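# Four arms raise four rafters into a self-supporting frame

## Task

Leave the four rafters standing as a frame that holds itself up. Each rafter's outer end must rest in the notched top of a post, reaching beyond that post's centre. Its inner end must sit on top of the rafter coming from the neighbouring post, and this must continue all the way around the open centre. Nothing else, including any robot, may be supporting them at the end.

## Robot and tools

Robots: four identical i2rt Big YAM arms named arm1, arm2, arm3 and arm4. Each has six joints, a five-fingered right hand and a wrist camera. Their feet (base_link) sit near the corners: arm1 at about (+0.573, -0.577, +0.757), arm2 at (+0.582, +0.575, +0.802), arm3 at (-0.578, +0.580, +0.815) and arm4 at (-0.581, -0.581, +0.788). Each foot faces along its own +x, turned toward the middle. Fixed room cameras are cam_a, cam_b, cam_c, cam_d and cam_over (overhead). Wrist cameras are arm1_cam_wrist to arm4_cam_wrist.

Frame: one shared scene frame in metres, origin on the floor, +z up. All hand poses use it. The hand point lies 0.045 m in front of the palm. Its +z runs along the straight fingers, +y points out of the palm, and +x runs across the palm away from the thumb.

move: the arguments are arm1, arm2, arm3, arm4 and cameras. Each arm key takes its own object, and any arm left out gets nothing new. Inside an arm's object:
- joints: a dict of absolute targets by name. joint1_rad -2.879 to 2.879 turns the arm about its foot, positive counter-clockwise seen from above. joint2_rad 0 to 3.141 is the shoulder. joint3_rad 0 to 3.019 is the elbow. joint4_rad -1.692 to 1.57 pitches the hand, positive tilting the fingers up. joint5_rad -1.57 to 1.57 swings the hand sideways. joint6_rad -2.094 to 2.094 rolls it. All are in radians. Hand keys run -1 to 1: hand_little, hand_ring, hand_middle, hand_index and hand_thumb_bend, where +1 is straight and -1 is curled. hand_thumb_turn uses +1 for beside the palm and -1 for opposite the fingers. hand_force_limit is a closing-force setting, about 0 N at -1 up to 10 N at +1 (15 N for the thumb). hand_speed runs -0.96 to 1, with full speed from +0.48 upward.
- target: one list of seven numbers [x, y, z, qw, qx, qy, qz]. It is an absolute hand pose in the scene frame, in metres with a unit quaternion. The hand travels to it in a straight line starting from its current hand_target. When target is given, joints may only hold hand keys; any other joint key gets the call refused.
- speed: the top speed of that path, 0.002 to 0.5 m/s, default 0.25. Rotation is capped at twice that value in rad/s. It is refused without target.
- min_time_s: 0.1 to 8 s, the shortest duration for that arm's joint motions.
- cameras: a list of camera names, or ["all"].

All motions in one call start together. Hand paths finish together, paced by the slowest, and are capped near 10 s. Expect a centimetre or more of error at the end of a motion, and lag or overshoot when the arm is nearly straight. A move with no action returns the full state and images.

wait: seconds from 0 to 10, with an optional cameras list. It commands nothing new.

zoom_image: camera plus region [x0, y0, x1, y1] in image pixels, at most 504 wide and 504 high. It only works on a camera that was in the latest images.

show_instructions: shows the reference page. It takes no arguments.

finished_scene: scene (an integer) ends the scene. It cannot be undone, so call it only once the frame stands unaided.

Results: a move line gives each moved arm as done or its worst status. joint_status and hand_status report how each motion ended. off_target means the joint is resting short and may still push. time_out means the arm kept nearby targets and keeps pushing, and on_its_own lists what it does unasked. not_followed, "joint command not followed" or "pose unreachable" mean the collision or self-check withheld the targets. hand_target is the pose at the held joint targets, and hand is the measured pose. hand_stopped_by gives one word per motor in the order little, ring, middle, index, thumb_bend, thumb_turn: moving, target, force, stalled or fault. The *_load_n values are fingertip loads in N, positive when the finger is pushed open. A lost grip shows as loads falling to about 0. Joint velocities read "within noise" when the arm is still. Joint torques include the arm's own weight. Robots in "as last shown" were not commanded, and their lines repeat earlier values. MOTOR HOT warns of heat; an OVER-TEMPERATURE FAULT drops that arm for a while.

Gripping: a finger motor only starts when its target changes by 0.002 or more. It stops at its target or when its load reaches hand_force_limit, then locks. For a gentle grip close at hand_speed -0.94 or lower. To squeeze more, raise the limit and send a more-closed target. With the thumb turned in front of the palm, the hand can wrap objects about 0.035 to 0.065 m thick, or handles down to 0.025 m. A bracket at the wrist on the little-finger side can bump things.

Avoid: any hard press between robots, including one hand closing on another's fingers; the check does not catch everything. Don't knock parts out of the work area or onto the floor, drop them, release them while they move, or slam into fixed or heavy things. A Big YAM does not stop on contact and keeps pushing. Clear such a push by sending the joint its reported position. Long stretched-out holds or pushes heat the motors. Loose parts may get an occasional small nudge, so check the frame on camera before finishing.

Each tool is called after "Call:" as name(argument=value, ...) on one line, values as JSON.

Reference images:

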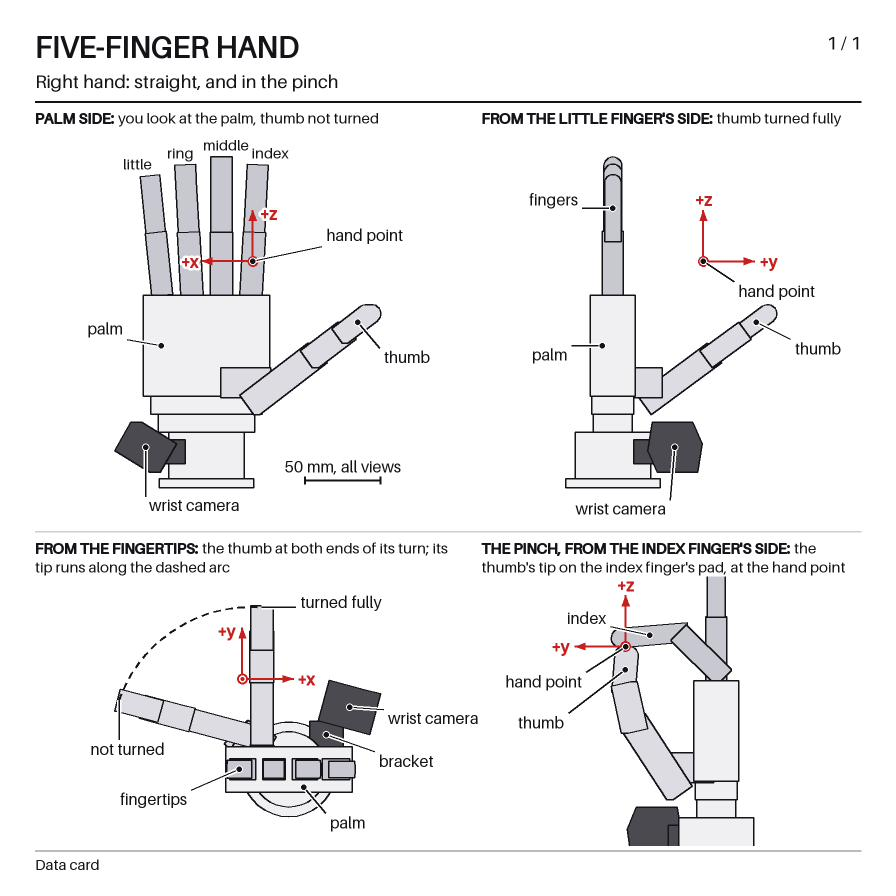

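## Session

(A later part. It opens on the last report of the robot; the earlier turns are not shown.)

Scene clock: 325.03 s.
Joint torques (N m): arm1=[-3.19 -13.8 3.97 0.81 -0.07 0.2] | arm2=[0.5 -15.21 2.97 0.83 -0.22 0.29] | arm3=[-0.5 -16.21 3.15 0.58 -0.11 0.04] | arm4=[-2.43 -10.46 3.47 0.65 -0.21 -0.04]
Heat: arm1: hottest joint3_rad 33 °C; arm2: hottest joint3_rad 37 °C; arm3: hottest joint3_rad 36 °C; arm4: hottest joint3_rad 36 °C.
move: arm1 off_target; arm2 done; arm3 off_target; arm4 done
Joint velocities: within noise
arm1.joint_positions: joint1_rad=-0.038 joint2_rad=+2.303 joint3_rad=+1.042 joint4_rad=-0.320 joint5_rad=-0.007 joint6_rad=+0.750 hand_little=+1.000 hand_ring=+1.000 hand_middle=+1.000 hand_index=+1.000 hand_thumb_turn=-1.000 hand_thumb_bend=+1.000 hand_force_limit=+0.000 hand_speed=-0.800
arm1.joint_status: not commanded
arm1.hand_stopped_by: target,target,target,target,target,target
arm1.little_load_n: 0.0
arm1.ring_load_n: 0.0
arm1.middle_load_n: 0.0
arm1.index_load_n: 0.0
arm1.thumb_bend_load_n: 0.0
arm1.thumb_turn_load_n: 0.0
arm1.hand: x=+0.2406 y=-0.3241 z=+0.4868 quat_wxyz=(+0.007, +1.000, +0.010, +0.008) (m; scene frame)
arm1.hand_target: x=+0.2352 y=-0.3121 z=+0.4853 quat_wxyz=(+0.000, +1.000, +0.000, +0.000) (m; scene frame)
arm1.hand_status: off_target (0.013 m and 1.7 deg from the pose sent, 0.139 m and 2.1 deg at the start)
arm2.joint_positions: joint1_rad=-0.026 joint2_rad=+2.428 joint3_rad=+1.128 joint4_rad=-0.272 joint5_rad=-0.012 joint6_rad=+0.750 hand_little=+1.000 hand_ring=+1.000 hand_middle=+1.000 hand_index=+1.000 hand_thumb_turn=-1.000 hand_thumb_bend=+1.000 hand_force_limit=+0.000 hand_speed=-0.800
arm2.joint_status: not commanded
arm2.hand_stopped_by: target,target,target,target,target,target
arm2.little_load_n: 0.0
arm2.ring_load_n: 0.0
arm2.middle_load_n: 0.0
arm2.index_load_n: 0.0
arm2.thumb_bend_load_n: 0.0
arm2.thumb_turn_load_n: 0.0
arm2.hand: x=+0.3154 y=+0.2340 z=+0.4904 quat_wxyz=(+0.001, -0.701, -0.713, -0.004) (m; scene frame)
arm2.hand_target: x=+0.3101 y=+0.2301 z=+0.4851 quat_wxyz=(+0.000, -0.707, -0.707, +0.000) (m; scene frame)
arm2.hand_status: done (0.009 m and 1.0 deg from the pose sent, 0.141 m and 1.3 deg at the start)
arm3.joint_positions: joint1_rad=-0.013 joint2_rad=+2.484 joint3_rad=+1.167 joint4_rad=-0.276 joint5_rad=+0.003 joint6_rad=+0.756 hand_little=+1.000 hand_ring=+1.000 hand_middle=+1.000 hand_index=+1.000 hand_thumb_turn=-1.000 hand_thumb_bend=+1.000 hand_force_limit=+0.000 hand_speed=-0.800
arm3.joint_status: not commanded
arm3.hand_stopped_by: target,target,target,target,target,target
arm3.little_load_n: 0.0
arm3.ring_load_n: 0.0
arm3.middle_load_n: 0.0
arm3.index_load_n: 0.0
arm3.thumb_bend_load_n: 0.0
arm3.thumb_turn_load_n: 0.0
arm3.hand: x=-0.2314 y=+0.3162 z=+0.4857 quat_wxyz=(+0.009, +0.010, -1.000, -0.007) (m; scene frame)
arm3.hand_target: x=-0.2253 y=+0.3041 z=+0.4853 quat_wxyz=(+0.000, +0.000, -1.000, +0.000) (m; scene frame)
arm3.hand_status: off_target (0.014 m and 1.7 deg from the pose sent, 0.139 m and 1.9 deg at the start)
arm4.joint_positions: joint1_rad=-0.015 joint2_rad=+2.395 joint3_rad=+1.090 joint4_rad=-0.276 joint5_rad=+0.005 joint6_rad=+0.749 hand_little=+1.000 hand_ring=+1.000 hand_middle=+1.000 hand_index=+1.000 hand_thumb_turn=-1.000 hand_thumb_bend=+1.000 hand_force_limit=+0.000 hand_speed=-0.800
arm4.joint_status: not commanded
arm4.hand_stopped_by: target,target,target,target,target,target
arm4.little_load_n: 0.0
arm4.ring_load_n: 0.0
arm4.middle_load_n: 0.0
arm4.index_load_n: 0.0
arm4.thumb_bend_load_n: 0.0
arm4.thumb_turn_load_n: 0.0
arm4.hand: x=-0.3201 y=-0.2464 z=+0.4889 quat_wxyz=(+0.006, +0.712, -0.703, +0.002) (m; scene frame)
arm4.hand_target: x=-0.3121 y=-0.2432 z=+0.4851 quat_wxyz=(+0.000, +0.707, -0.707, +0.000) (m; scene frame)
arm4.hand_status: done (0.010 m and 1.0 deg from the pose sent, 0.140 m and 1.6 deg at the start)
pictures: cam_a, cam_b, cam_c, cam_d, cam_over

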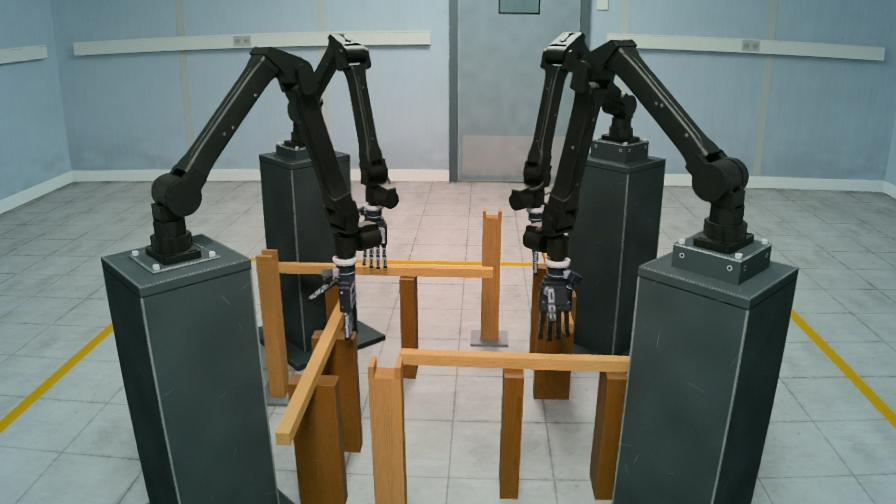

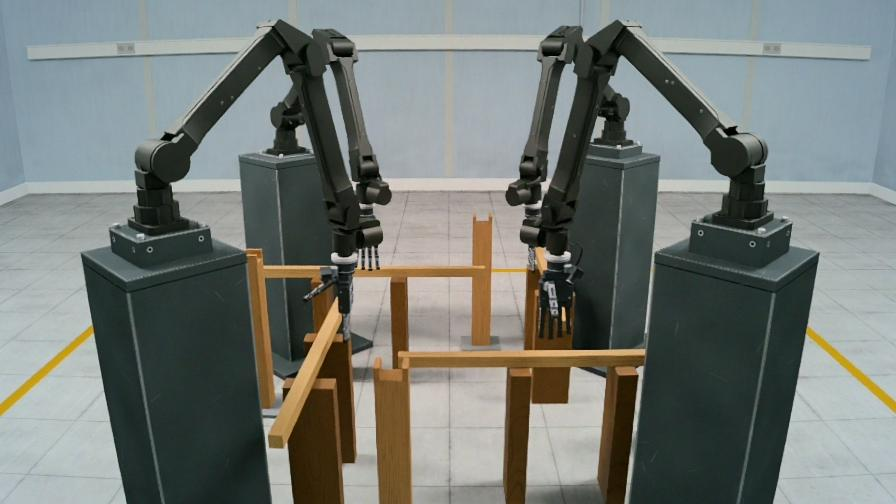

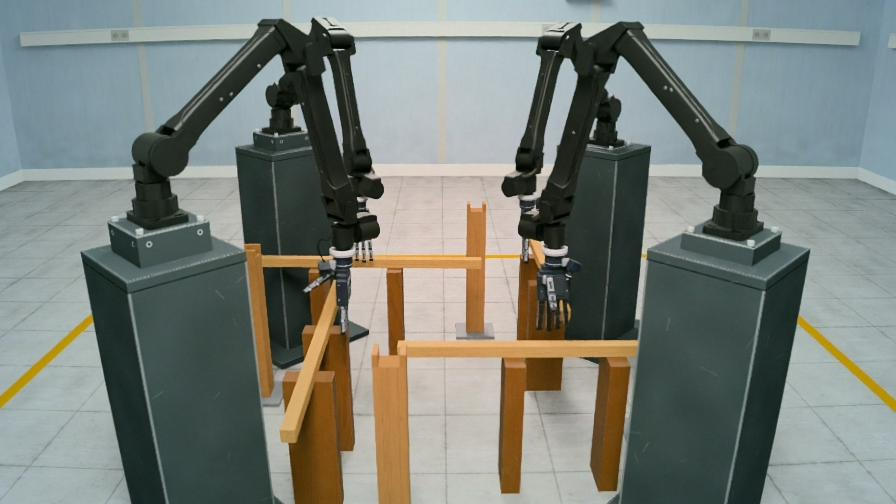

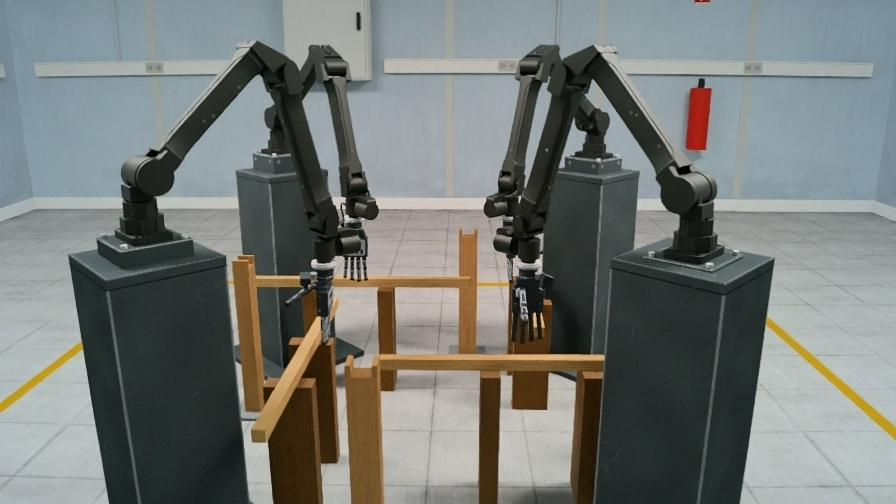

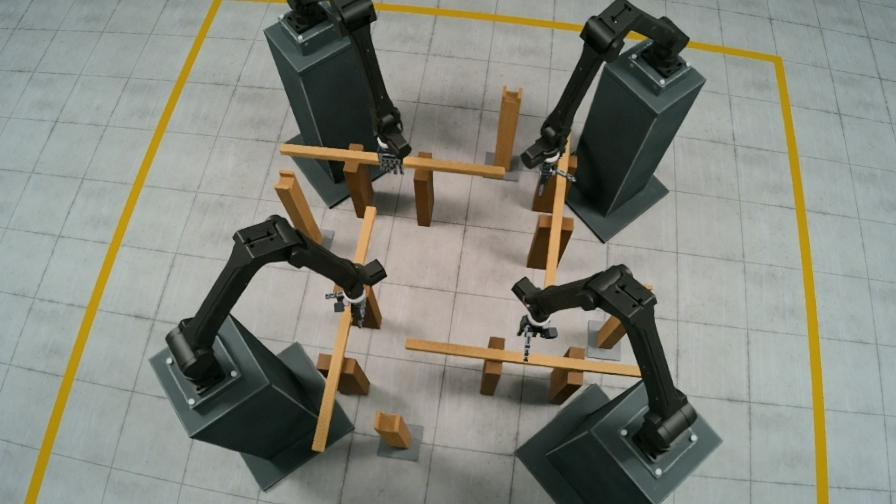

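Call:
move(cameras=["all"])

Call:
zoom_image(camera="cam_b", region=[300, 250, 400, 400])

Call:
zoom_image(camera="cam_over", region=[500, 140, 600, 240])

Scene clock: 362.67 s.
Joint torques (N m): arm1=[-3.31 -13.51 3.97 0.75 -0.11 0.21] | arm2=[0.5 -15.21 2.97 0.81 -0.22 0.28] | arm3=[-0.73 -16.67 3.21 0.35 -0.09 0.12] | arm4=[-2.43 -10.64 3.41 0.68 -0.21 -0.05]
Heat: arm1: hottest joint3_rad 32 °C; arm2: hottest joint3_rad 36 °C; arm3: hottest joint2_rad 34 °C; arm4: hottest joint2_rad 34 °C.
Joint velocities: within noise
arm1.joint_positions: joint1_rad=-0.038 joint2_rad=+2.303 joint3_rad=+1.042 joint4_rad=-0.320 joint5_rad=-0.007 joint6_rad=+0.750 hand_little=+1.000 hand_ring=+1.000 hand_middle=+1.000 hand_index=+1.000 hand_thumb_turn=-1.000 hand_thumb_bend=+1.000 hand_force_limit=+0.000 hand_speed=-0.800
arm1.joint_status: not commanded
arm1.hand_stopped_by: target,target,target,target,target,target
arm1.little_load_n: 0.0
arm1.ring_load_n: 0.0
arm1.middle_load_n: 0.0
arm1.index_load_n: 0.0
arm1.thumb_bend_load_n: 0.0
arm1.thumb_turn_load_n: 0.0
arm1.hand: x=+0.2406 y=-0.3241 z=+0.4868 quat_wxyz=(+0.007, +1.000, +0.010, +0.008) (m; scene frame)
arm1.hand_target: x=+0.2352 y=-0.3121 z=+0.4853 quat_wxyz=(+0.000, +1.000, +0.000, +0.000) (m; scene frame)
arm1.hand_status: off_target (0.013 m and 1.7 deg from the pose sent, 0.139 m and 2.1 deg at the start)
arm2.joint_positions: joint1_rad=-0.026 joint2_rad=+2.428 joint3_rad=+1.128 joint4_rad=-0.272 joint5_rad=-0.012 joint6_rad=+0.750 hand_little=+1.000 hand_ring=+1.000 hand_middle=+1.000 hand_index=+1.000 hand_thumb_turn=-1.000 hand_thumb_bend=+1.000 hand_force_limit=+0.000 hand_speed=-0.800
arm2.joint_status: not commanded
arm2.hand_stopped_by: target,target,target,target,target,target
arm2.little_load_n: 0.0
arm2.ring_load_n: 0.0
arm2.middle_load_n: 0.0
arm2.index_load_n: 0.0
arm2.thumb_bend_load_n: 0.0
arm2.thumb_turn_load_n: 0.0
arm2.hand: x=+0.3154 y=+0.2340 z=+0.4904 quat_wxyz=(+0.001, -0.701, -0.713, -0.004) (m; scene frame)
arm2.hand_target: x=+0.3101 y=+0.2301 z=+0.4851 quat_wxyz=(+0.000, -0.707, -0.707, +0.000) (m; scene frame)
arm2.hand_status: done (0.009 m and 1.0 deg from the pose sent, 0.141 m and 1.3 deg at the start)
arm3.joint_positions: joint1_rad=-0.013 joint2_rad=+2.484 joint3_rad=+1.167 joint4_rad=-0.276 joint5_rad=+0.003 joint6_rad=+0.756 hand_little=+1.000 hand_ring=+1.000 hand_middle=+1.000 hand_index=+1.000 hand_thumb_turn=-1.000 hand_thumb_bend=+1.000 hand_force_limit=+0.000 hand_speed=-0.800
arm3.joint_status: not commanded
arm3.hand_stopped_by: target,target,target,target,target,target
arm3.little_load_n: 0.0
arm3.ring_load_n: 0.0
arm3.middle_load_n: 0.0
arm3.index_load_n: 0.0
arm3.thumb_bend_load_n: 0.0
arm3.thumb_turn_load_n: 0.0
arm3.hand: x=-0.2314 y=+0.3162 z=+0.4857 quat_wxyz=(+0.009, +0.010, -1.000, -0.007) (m; scene frame)
arm3.hand_target: x=-0.2253 y=+0.3041 z=+0.4853 quat_wxyz=(+0.000, +0.000, -1.000, +0.000) (m; scene frame)
arm3.hand_status: off_target (0.014 m and 1.7 deg from the pose sent, 0.139 m and 1.9 deg at the start)
arm4.joint_positions: joint1_rad=-0.015 joint2_rad=+2.395 joint3_rad=+1.090 joint4_rad=-0.276 joint5_rad=+0.005 joint6_rad=+0.749 hand_little=+1.000 hand_ring=+1.000 hand_middle=+1.000 hand_index=+1.000 hand_thumb_turn=-1.000 hand_thumb_bend=+1.000 hand_force_limit=+0.000 hand_speed=-0.800
arm4.joint_status: not commanded
arm4.hand_stopped_by: target,target,target,target,target,target
arm4.little_load_n: 0.0
arm4.ring_load_n: 0.0
arm4.middle_load_n: 0.0
arm4.index_load_n: 0.0
arm4.thumb_bend_load_n: -0.5
arm4.thumb_turn_load_n: 0.0
arm4.hand: x=-0.3201 y=-0.2464 z=+0.4889 quat_wxyz=(+0.006, +0.712, -0.703, +0.002) (m; scene frame)
arm4.hand_target: x=-0.3121 y=-0.2432 z=+0.4851 quat_wxyz=(+0.000, +0.707, -0.707, +0.000) (m; scene frame)
arm4.hand_status: done (0.010 m and 1.0 deg from the pose sent, 0.140 m and 1.6 deg at the start)
pictures: arm1_cam_wrist, arm2_cam_wrist, arm3_cam_wrist, arm4_cam_wrist, cam_a, cam_b, cam_c, cam_d, cam_over
camera_calibration:
arm1_cam_wrist: T_world_to_cam=[[0.247245, -0.96786, 0.0460075, -0.395904], [-0.894619, -0.209782, 0.394524, -0.028338], [-0.372193, -0.138703, -0.917733, 0.605603], [0, 0, 0, 1]] pos_world=[0.297935, -0.305125, 0.585177]
arm2_cam_wrist: T_world_to_cam=[[0.957881, 0.287162, -0.00144189, -0.367789], [0.260521, -0.86688, 0.425028, -0.0761763], [0.120802, -0.407502, -0.905179, 0.614011], [0, 0, 0, 1]] pos_world=[0.29797, 0.28979, 0.587637]
arm3_cam_wrist: T_world_to_cam=[[-0.33075, 0.943543, 0.0181744, -0.387426], [0.78752, 0.265343, 0.556242, -0.180377], [0.520016, 0.19829, -0.830822, 0.573509], [0, 0, 0, 1]] pos_world=[-0.284324, 0.299694, 0.583858]
arm4_cam_wrist: T_world_to_cam=[[-0.978264, -0.207329, 0.00391719, -0.360827], [-0.187895, 0.894242, 0.406234, -0.0235585], [-0.0877269, 0.396668, -0.913761, 0.630064], [0, 0, 0, 1]] pos_world=[-0.302137, -0.303669, 0.586712]

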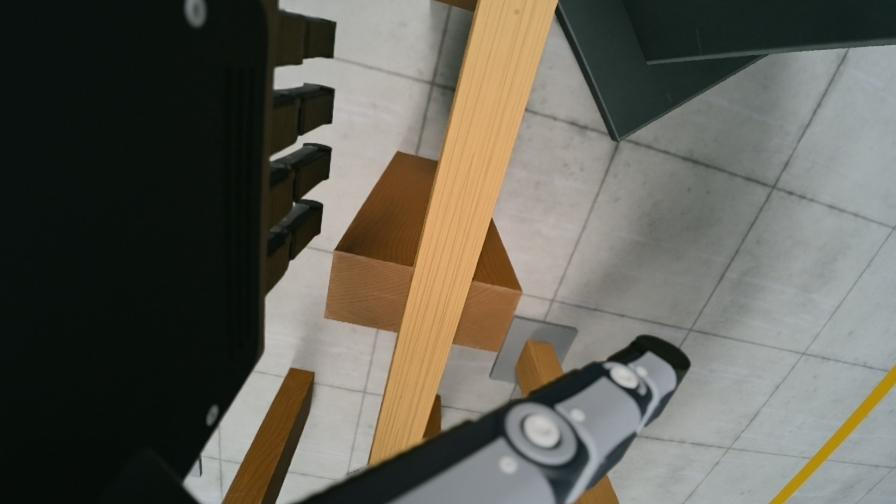

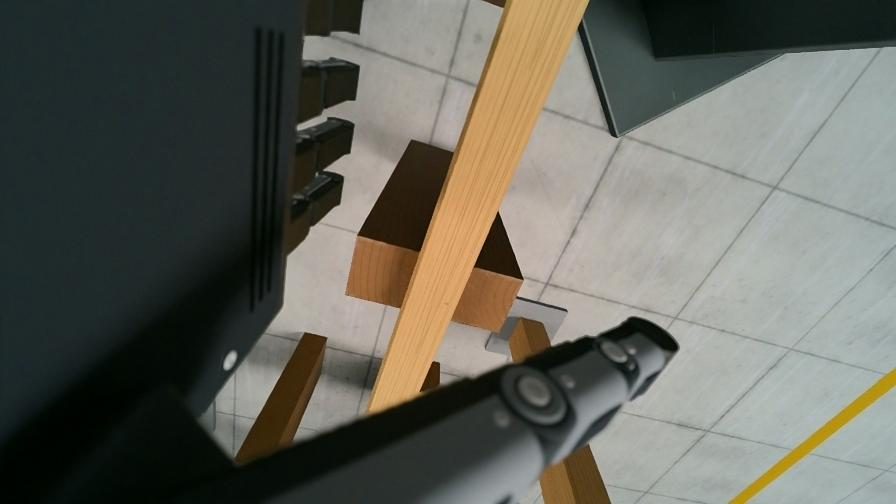

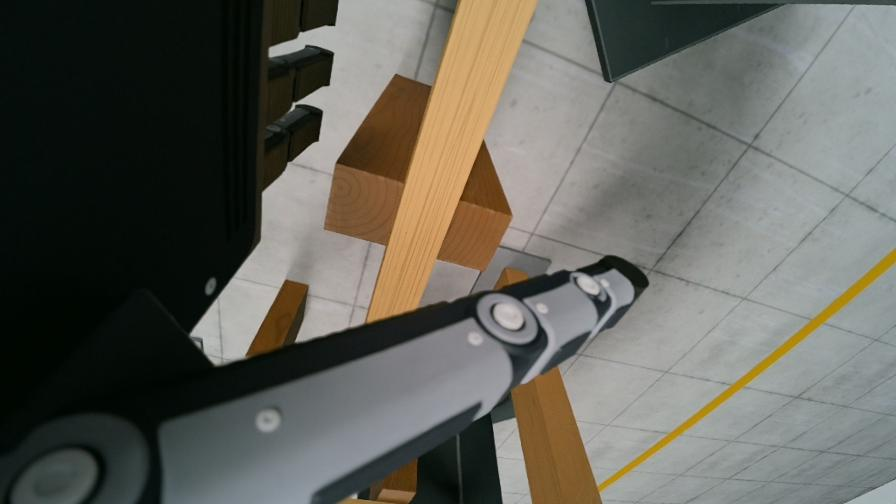

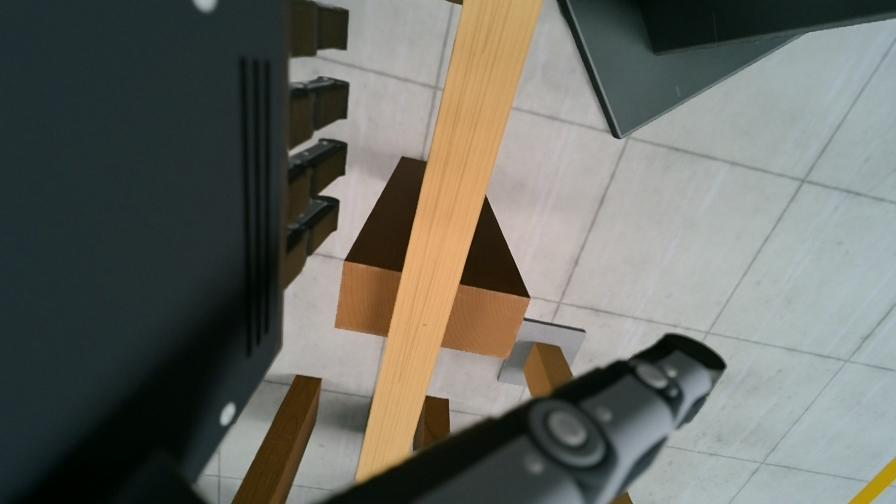

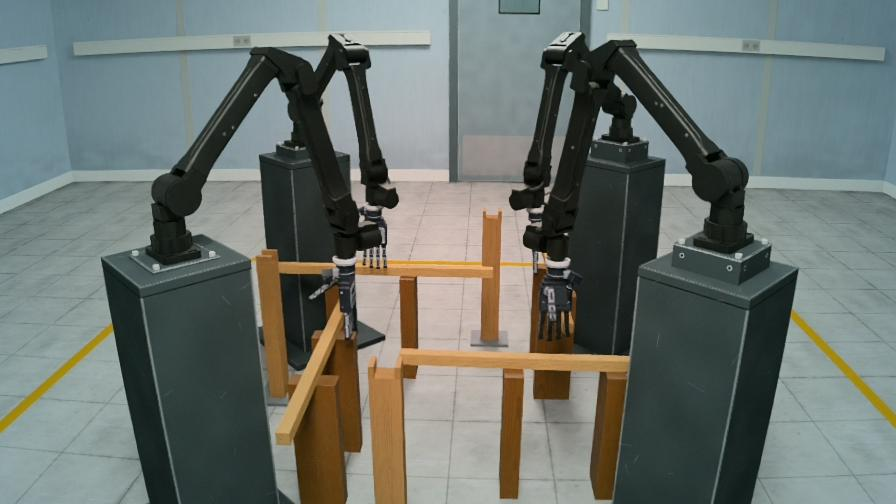

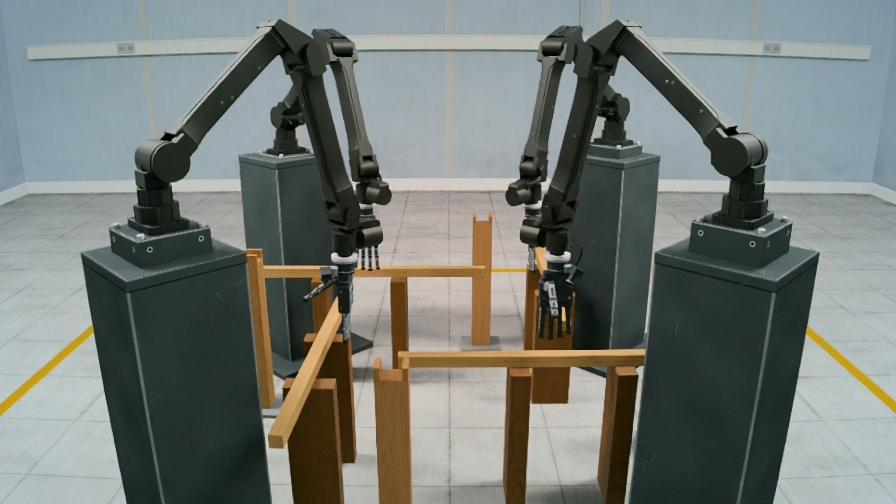

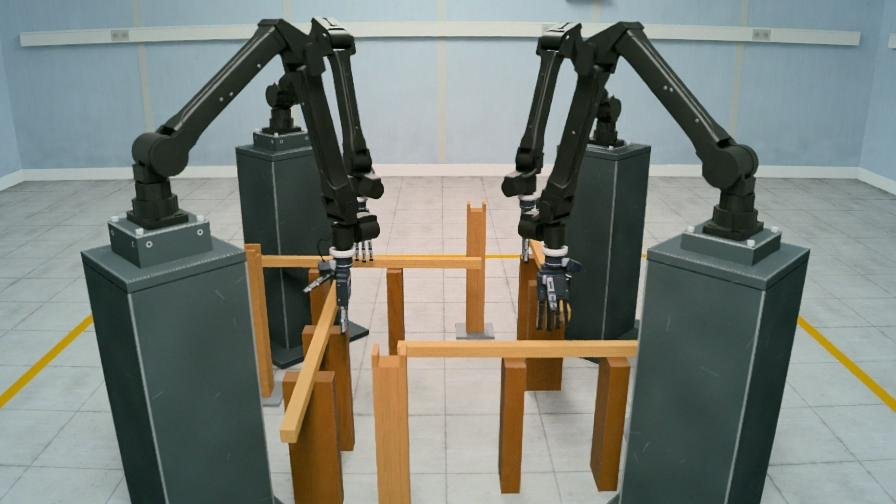

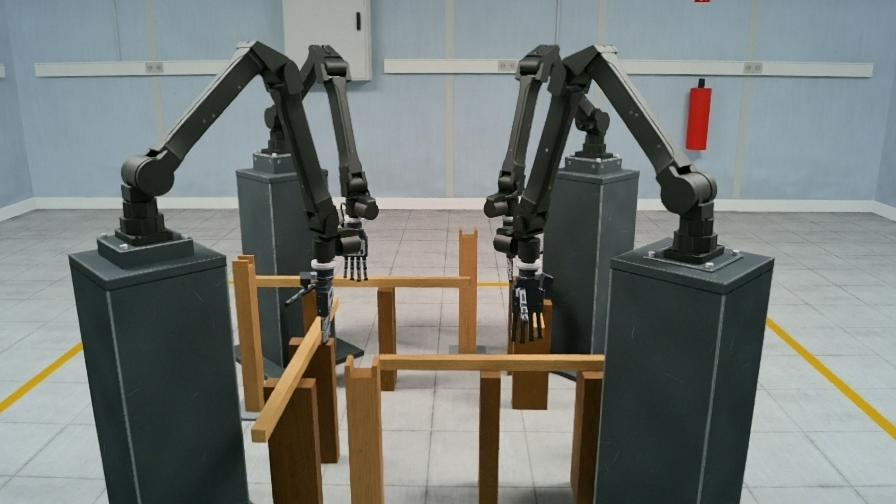

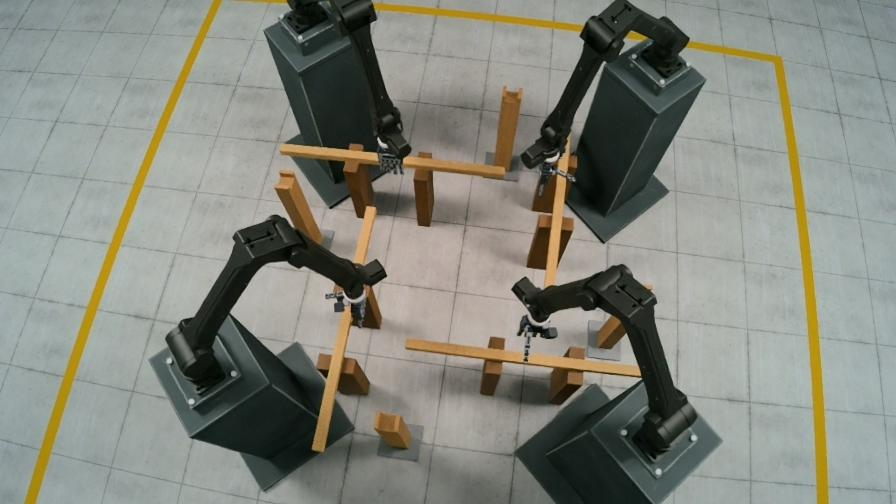

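Scaled by 3.360 from the camera's 896x504 image, which has a finer 1280x720 frame.

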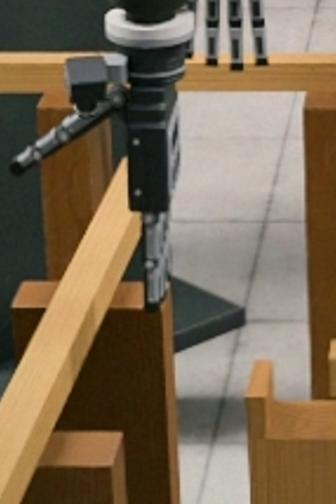

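Scaled by 5.040 from the camera's 896x504 image, which has a finer 1280x720 frame.

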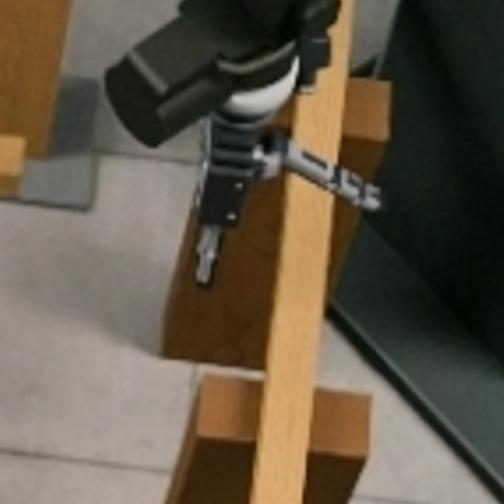

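Call:
move(arm1={"target":[0.239,-0.3238,0.400,0,1,0,0],"speed":0.1}, arm2={"target":[0.3253,0.234,0.396,0,0.7246,0.6891,0],"speed":0.1}, arm3={"target":[-0.233,0.311,0.401,0,0,1,0],"speed":0.1}, arm4={"target":[-0.3103,-0.246,0.397,0,-0.7071,0.7071,0],"speed":0.1}, cameras=["arm1_cam_wrist","arm2_cam_wrist","arm3_cam_wrist","arm4_cam_wrist"])

Scene clock: 468.10 s.
Joint torques (N m): arm1=[-2.14 -13.33 2.78 0.88 -0.11 0.23] | arm2=[1.38 -15.09 1.7 0.85 -0.22 0.26] | arm3=[-0.21 -16.15 2.47 0.49 -0.07 0.06] | arm4=[-2.26 -10.93 2.51 0.69 -0.2 -0.11]
Heat: arm1: hottest joint2_rad 32 °C; arm2: hottest joint3_rad 34 °C; arm3: hottest joint2_rad 35 °C; arm4: hottest joint2_rad 35 °C.
move: arm1 done; arm2 done; arm3 done; arm4 done
Joint velocities: within noise
arm1.joint_positions: joint1_rad=-0.038 joint2_rad=+2.517 joint3_rad=+1.119 joint4_rad=-0.178 joint5_rad=-0.007 joint6_rad=+0.763 hand_little=+1.000 hand_ring=+1.000 hand_middle=+1.000 hand_index=+1.000 hand_thumb_turn=-1.000 hand_thumb_bend=+1.000 hand_force_limit=+0.000 hand_speed=-0.800
arm1.joint_status: not commanded
arm1.hand_stopped_by: target,target,target,target,target,target
arm1.little_load_n: 0.0
arm1.ring_load_n: 0.0
arm1.middle_load_n: 0.0
arm1.index_load_n: 0.0
arm1.thumb_bend_load_n: 0.0
arm1.thumb_turn_load_n: 0.0
arm1.hand: x=+0.2451 y=-0.3280 z=+0.4043 quat_wxyz=(+0.005, +1.000, +0.004, +0.006) (m; scene frame)
arm1.hand_target: x=+0.2391 y=-0.3240 z=+0.4002 quat_wxyz=(+0.000, +1.000, +0.000, +0.000) (m; scene frame)
arm1.hand_status: done (0.009 m and 1.0 deg from the pose sent, 0.087 m and 1.7 deg at the start)
arm2.joint_positions: joint1_rad=-0.019 joint2_rad=+2.646 joint3_rad=+1.219 joint4_rad=-0.138 joint5_rad=-0.012 joint6_rad=+0.818 hand_little=+1.000 hand_ring=+1.000 hand_middle=+1.000 hand_index=+1.000 hand_thumb_turn=-1.000 hand_thumb_bend=+1.000 hand_force_limit=+0.000 hand_speed=-0.800
arm2.joint_status: not commanded
arm2.hand_stopped_by: target,target,target,target,target,target
arm2.little_load_n: 0.0
arm2.ring_load_n: 0.0
arm2.middle_load_n: 0.0
arm2.index_load_n: -0.5
arm2.thumb_bend_load_n: 0.0
arm2.thumb_turn_load_n: 0.0
arm2.hand: x=+0.3224 y=+0.2368 z=+0.4040 quat_wxyz=(+0.001, -0.723, -0.691, +0.000) (m; scene frame)
arm2.hand_target: x=+0.3253 y=+0.2341 z=+0.3962 quat_wxyz=(+0.000, -0.725, -0.689, +0.000) (m; scene frame)
arm2.hand_status: done (0.009 m and 0.3 deg from the pose sent, 0.095 m and 3.8 deg at the start)
arm3.joint_positions: joint1_rad=-0.014 joint2_rad=+2.689 joint3_rad=+1.274 joint4_rad=-0.171 joint5_rad=+0.003 joint6_rad=+0.756 hand_little=+1.000 hand_ring=+1.000 hand_middle=+1.000 hand_index=+1.000 hand_thumb_turn=-1.000 hand_thumb_bend=+1.000 hand_force_limit=+0.000 hand_speed=-0.800
arm3.joint_status: not commanded
arm3.hand_stopped_by: target,target,target,target,target,target
arm3.little_load_n: 0.0
arm3.ring_load_n: 0.0
arm3.middle_load_n: 0.0
arm3.index_load_n: 0.0
arm3.thumb_bend_load_n: 0.0
arm3.thumb_turn_load_n: 0.0
arm3.hand: x=-0.2357 y=+0.3198 z=+0.4049 quat_wxyz=(+0.006, +0.009, -1.000, -0.004) (m; scene frame)
arm3.hand_target: x=-0.2332 y=+0.3111 z=+0.4012 quat_wxyz=(+0.000, +0.000, -1.000, +0.000) (m; scene frame)
arm3.hand_status: done (0.010 m and 1.4 deg from the pose sent, 0.085 m and 1.7 deg at the start)
arm4.joint_positions: joint1_rad=-0.022 joint2_rad=+2.621 joint3_rad=+1.219 joint4_rad=-0.175 joint5_rad=+0.005 joint6_rad=+0.749 hand_little=+1.000 hand_ring=+1.000 hand_middle=+1.000 hand_index=+1.000 hand_thumb_turn=-1.000 hand_thumb_bend=+1.000 hand_force_limit=+0.000 hand_speed=-0.800
arm4.joint_status: not commanded
arm4.hand_stopped_by: target,target,target,target,target,target
arm4.little_load_n: 0.0
arm4.ring_load_n: 0.0
arm4.middle_load_n: 0.0
arm4.index_load_n: 0.0
arm4.thumb_bend_load_n: 0.0
arm4.thumb_turn_load_n: 0.0
arm4.hand: x=-0.3156 y=-0.2460 z=+0.4027 quat_wxyz=(+0.004, +0.709, -0.705, +0.002) (m; scene frame)
arm4.hand_target: x=-0.3104 y=-0.2460 z=+0.3971 quat_wxyz=(+0.000, +0.707, -0.707, +0.000) (m; scene frame)
arm4.hand_status: done (0.008 m and 0.6 deg from the pose sent, 0.093 m and 1.0 deg at the start)
pictures: arm1_cam_wrist, arm2_cam_wrist, arm3_cam_wrist, arm4_cam_wrist
camera_calibration:
arm1_cam_wrist: T_world_to_cam=[[0.234888, -0.971161, 0.0409072, -0.393016], [-0.895732, -0.199918, 0.397111, 0.00980777], [-0.377481, -0.129919, -0.916859, 0.534979], [0, 0, 0, 1]] pos_world=[0.303044, -0.310217, 0.502682]
arm2_cam_wrist: T_world_to_cam=[[0.97363, 0.227967, -0.0086915, -0.36358], [0.209614, -0.878911, 0.42846, -0.0211149], [0.0900357, -0.418984, -0.903519, 0.548145], [0, 0, 0, 1]] pos_world=[0.309066, 0.29399, 0.501146]
arm3_cam_wrist: T_world_to_cam=[[-0.329764, 0.943992, 0.0115744, -0.388022], [0.784978, 0.267364, 0.558862, -0.135329], [0.524467, 0.193378, -0.82918, 0.509827], [0, 0, 0, 1]] pos_world=[-0.289113, 0.303882, 0.50286]
arm4_cam_wrist: T_world_to_cam=[[-0.979669, -0.200622, 0.000363617, -0.353347], [-0.183, 0.89436, 0.408206, 0.0126329], [-0.0822201, 0.39984, -0.91289, 0.553674], [0, 0, 0, 1]] pos_world=[-0.298328, -0.303568, 0.500415]

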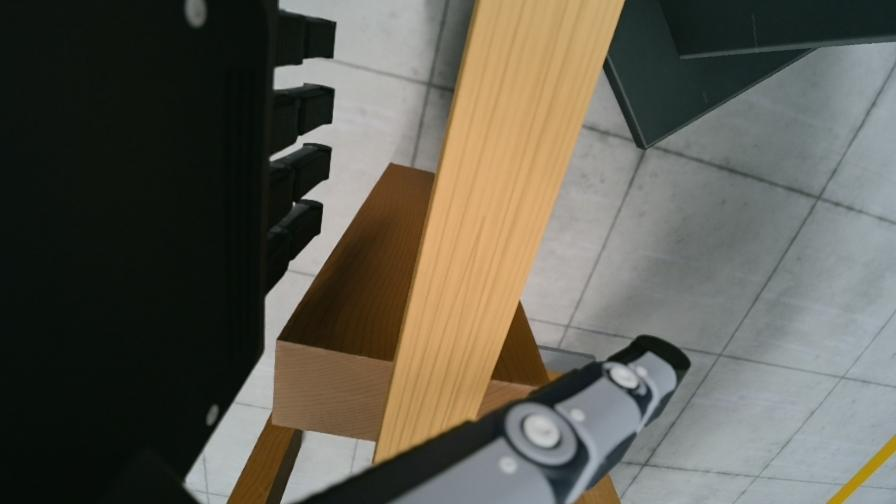

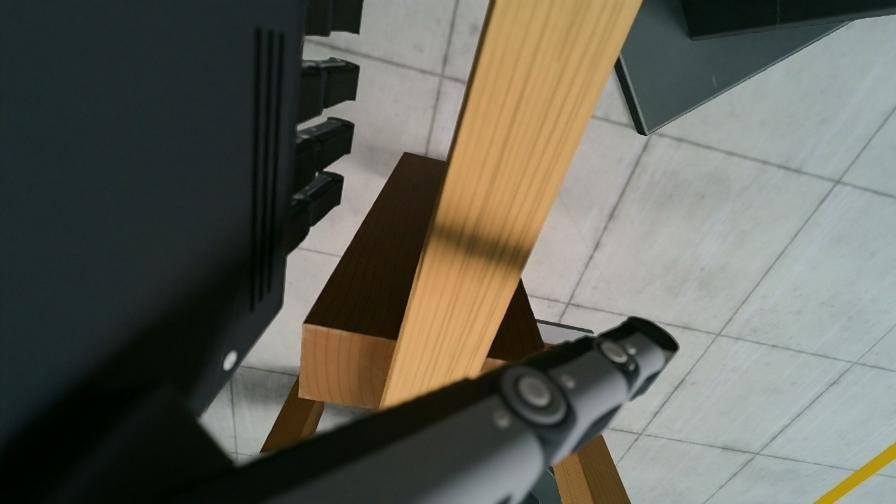

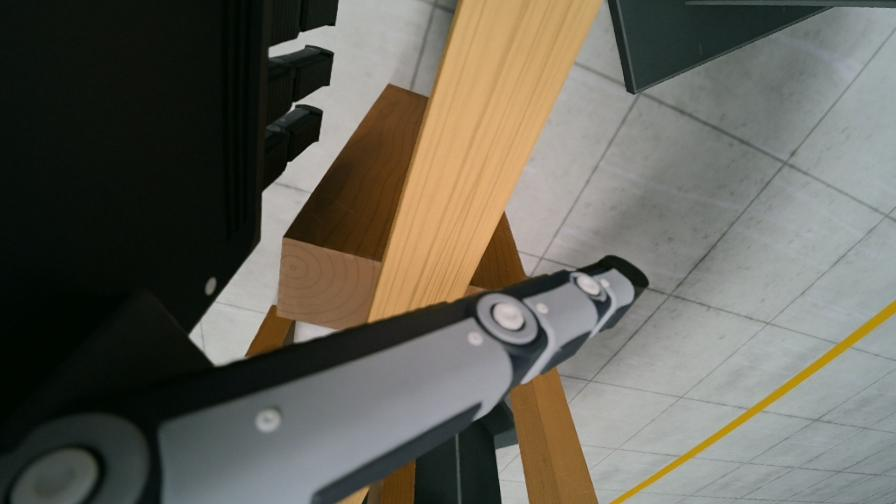

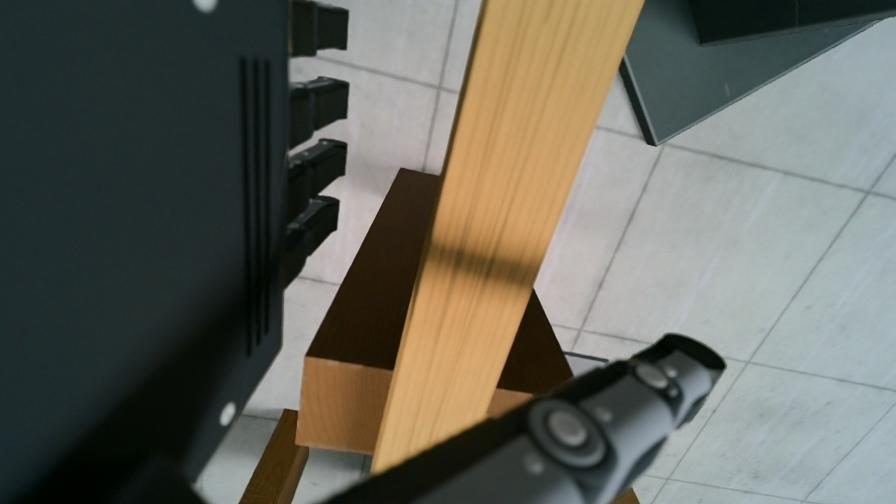

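Call:
move(arm1={"joints":{"hand_force_limit":-0.4,"hand_speed":-0.92,"hand_index":0.0,"hand_middle":0.0,"hand_ring":0.0,"hand_little":0.0,"hand_thumb_bend":0.4}}, arm2={"joints":{"hand_force_limit":-0.4,"hand_speed":-0.92,"hand_index":0.0,"hand_middle":0.0,"hand_ring":0.0,"hand_little":0.0,"hand_thumb_bend":0.4}}, arm3={"joints":{"hand_force_limit":-0.4,"hand_speed":-0.92,"hand_index":0.0,"hand_middle":0.0,"hand_ring":0.0,"hand_little":0.0,"hand_thumb_bend":0.4}}, arm4={"joints":{"hand_force_limit":-0.4,"hand_speed":-0.92,"hand_index":0.0,"hand_middle":0.0,"hand_ring":0.0,"hand_little":0.0,"hand_thumb_bend":0.4}}, cameras=["arm1_cam_wrist","arm2_cam_wrist","arm3_cam_wrist","arm4_cam_wrist"])

Scene clock: 485.90 s.
Joint torques (N m): arm1=[-1.85 -13.68 2.71 0.75 -0.11 0.2] | arm2=[1.32 -15.21 1.66 0.72 -0.23 0.27] | arm3=[-0.5 -17.08 2.26 0.5 -0.06 0.03] | arm4=[-2.26 -11.05 2.48 0.43 -0.21 -0.11]
Heat: arm1: hottest joint2_rad 32 °C; arm2: hottest joint3_rad 34 °C; arm3: hottest joint2_rad 34 °C; arm4: hottest joint2_rad 36 °C.
move: arm1 off_target; arm2 off_target; arm3 off_target; arm4 off_target
Joint velocities: within noise
arm1.joint_positions: joint1_rad=-0.038 joint2_rad=+2.518 joint3_rad=+1.120 joint4_rad=-0.172 joint5_rad=-0.007 joint6_rad=+0.766 hand_little=+0.000 hand_ring=+0.000 hand_middle=+0.002 hand_index=+0.000 hand_thumb_turn=-1.000 hand_thumb_bend=+0.471 hand_force_limit=-0.400 hand_speed=-0.920
arm1.joint_status: hand_thumb_bend off_target (ended at +0.471, target +0.400); the others done
arm1.hand_stopped_by: target,target,force,target,force,target
arm1.little_load_n: 0.0
arm1.ring_load_n: 0.0
arm1.middle_load_n: 6.5
arm1.index_load_n: 0.0
arm1.thumb_bend_load_n: 4.0
arm1.thumb_turn_load_n: 0.5
arm1.hand: x=+0.2438 y=-0.3267 z=+0.4039 quat_wxyz=(+0.003, +1.000, +0.003, +0.004) (m; scene frame)
arm1.hand_target: x=+0.2391 y=-0.3239 z=+0.4002 quat_wxyz=(+0.000, +1.000, +0.000, +0.000) (m; scene frame)
arm1.hand_status: not commanded
arm2.joint_positions: joint1_rad=-0.019 joint2_rad=+2.647 joint3_rad=+1.220 joint4_rad=-0.134 joint5_rad=-0.012 joint6_rad=+0.819 hand_little=+0.000 hand_ring=+0.000 hand_middle=+0.002 hand_index=+0.000 hand_thumb_turn=-1.000 hand_thumb_bend=+0.475 hand_force_limit=-0.400 hand_speed=-0.920
arm2.joint_status: hand_thumb_bend off_target (ended at +0.475, target +0.400); the others done
arm2.hand_stopped_by: target,target,force,target,force,target
arm2.little_load_n: 0.0
arm2.ring_load_n: 0.5
arm2.middle_load_n: 7.5
arm2.index_load_n: 0.5
arm2.thumb_bend_load_n: 4.5
arm2.thumb_turn_load_n: 0.5
arm2.hand: x=+0.3218 y=+0.2362 z=+0.4035 quat_wxyz=(+0.001, -0.723, -0.690, +0.002) (m; scene frame)
arm2.hand_target: x=+0.3254 y=+0.2342 z=+0.3963 quat_wxyz=(+0.000, -0.725, -0.689, +0.000) (m; scene frame)
arm2.hand_status: not commanded
arm3.joint_positions: joint1_rad=-0.018 joint2_rad=+2.690 joint3_rad=+1.274 joint4_rad=-0.166 joint5_rad=+0.003 joint6_rad=+0.756 hand_little=+0.000 hand_ring=+0.000 hand_middle=+0.007 hand_index=+0.000 hand_thumb_turn=-1.000 hand_thumb_bend=+0.471 hand_force_limit=-0.400 hand_speed=-0.920
arm3.joint_status: hand_thumb_bend off_target (ended at +0.471, target +0.400); the others done
arm3.hand_stopped_by: target,target,force,target,force,target
arm3.little_load_n: 0.5
arm3.ring_load_n: 0.0
arm3.middle_load_n: 6.5
arm3.index_load_n: 0.0
arm3.thumb_bend_load_n: 4.0
arm3.thumb_turn_load_n: 0.5
arm3.hand: x=-0.2359 y=+0.3181 z=+0.4043 quat_wxyz=(+0.005, +0.008, -1.000, -0.003) (m; scene frame)
arm3.hand_target: x=-0.2333 y=+0.3111 z=+0.4012 quat_wxyz=(+0.000, +0.000, -1.000, +0.000) (m; scene frame)
arm3.hand_status: not commanded
arm4.joint_positions: joint1_rad=-0.024 joint2_rad=+2.623 joint3_rad=+1.219 joint4_rad=-0.169 joint5_rad=+0.004 joint6_rad=+0.749 hand_little=+0.000 hand_ring=+0.001 hand_middle=+0.006 hand_index=+0.000 hand_thumb_turn=-1.000 hand_thumb_bend=+0.479 hand_force_limit=-0.400 hand_speed=-0.920
arm4.joint_status: hand_thumb_bend off_target (ended at +0.479, target +0.400); the others done
arm4.hand_stopped_by: target,target,force,target,force,target
arm4.little_load_n: 0.0
arm4.ring_load_n: 2.0
arm4.middle_load_n: 2.5
arm4.index_load_n: 1.5
arm4.thumb_bend_load_n: 4.5
arm4.thumb_turn_load_n: 0.0
arm4.hand: x=-0.3145 y=-0.2462 z=+0.4019 quat_wxyz=(+0.002, +0.708, -0.706, +0.002) (m; scene frame)
arm4.hand_target: x=-0.3103 y=-0.2459 z=+0.3972 quat_wxyz=(+0.000, +0.707, -0.707, +0.000) (m; scene frame)
arm4.hand_status: not commanded
pictures: arm1_cam_wrist, arm2_cam_wrist, arm3_cam_wrist, arm4_cam_wrist
camera_calibration:
arm1_cam_wrist: T_world_to_cam=[[0.232845, -0.971847, 0.036022, -0.389266], [-0.894594, -0.199515, 0.399869, 0.00786561], [-0.381425, -0.125333, -0.915864, 0.536336], [0, 0, 0, 1]] pos_world=[0.302247, -0.309517, 0.502088]
arm2_cam_wrist: T_world_to_cam=[[0.973948, 0.22649, -0.0112802, -0.361588], [0.209233, -0.878332, 0.429831, -0.0217993], [0.0874445, -0.420994, -0.902839, 0.548557], [0, 0, 0, 1]] pos_world=[0.308761, 0.293688, 0.50055]
arm3_cam_wrist: T_world_to_cam=[[-0.326566, 0.945141, 0.00787255, -0.384538], [0.784041, 0.266232, 0.560714, -0.134983], [0.527858, 0.189283, -0.827972, 0.511427], [0, 0, 0, 1]] pos_world=[-0.289706, 0.302575, 0.502161]
arm4_cam_wrist: T_world_to_cam=[[-0.98012, -0.198386, -0.00266356, -0.350603], [-0.181987, 0.893593, 0.410331, 0.0126401], [-0.0790238, 0.402659, -0.911933, 0.55436], [0, 0, 0, 1]] pos_world=[-0.297525, -0.304068, 0.499418]

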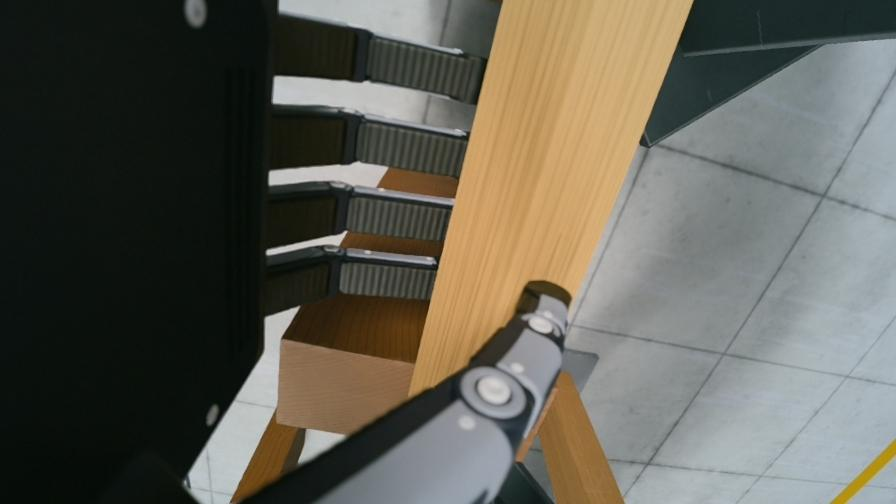

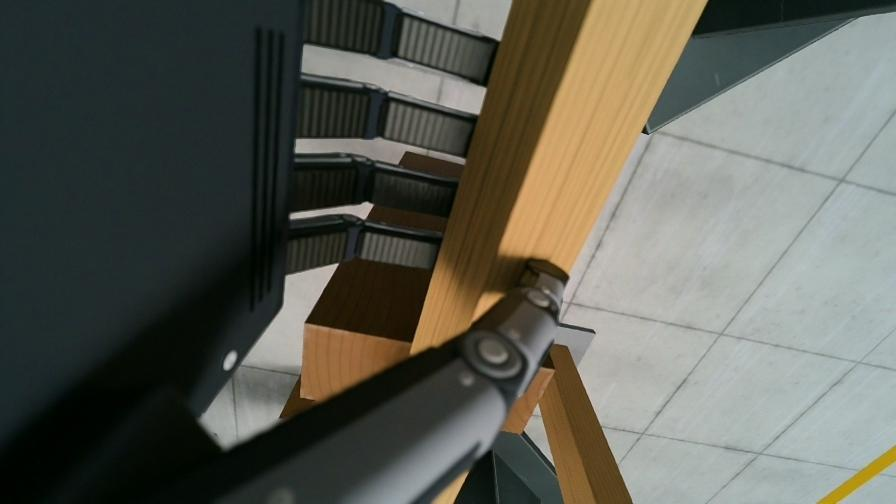

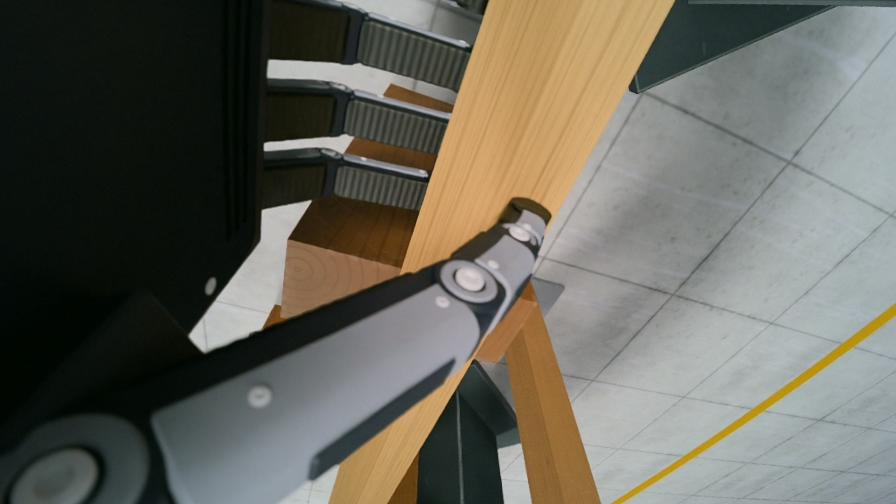

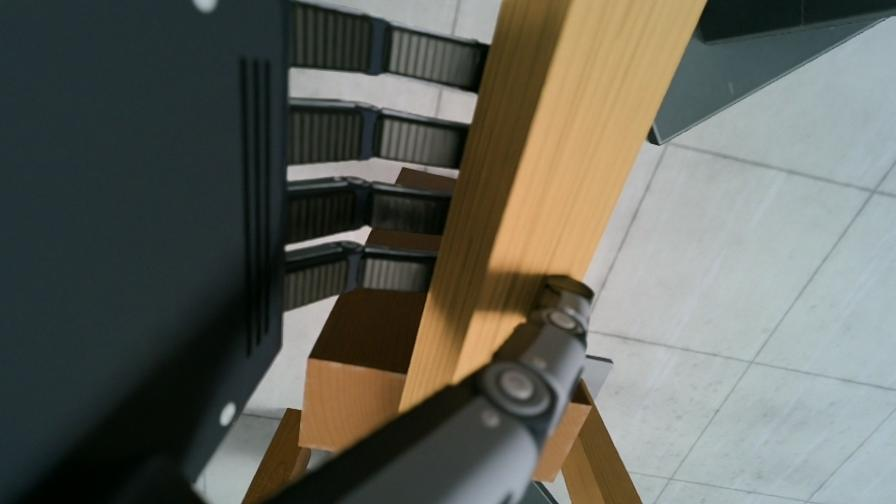

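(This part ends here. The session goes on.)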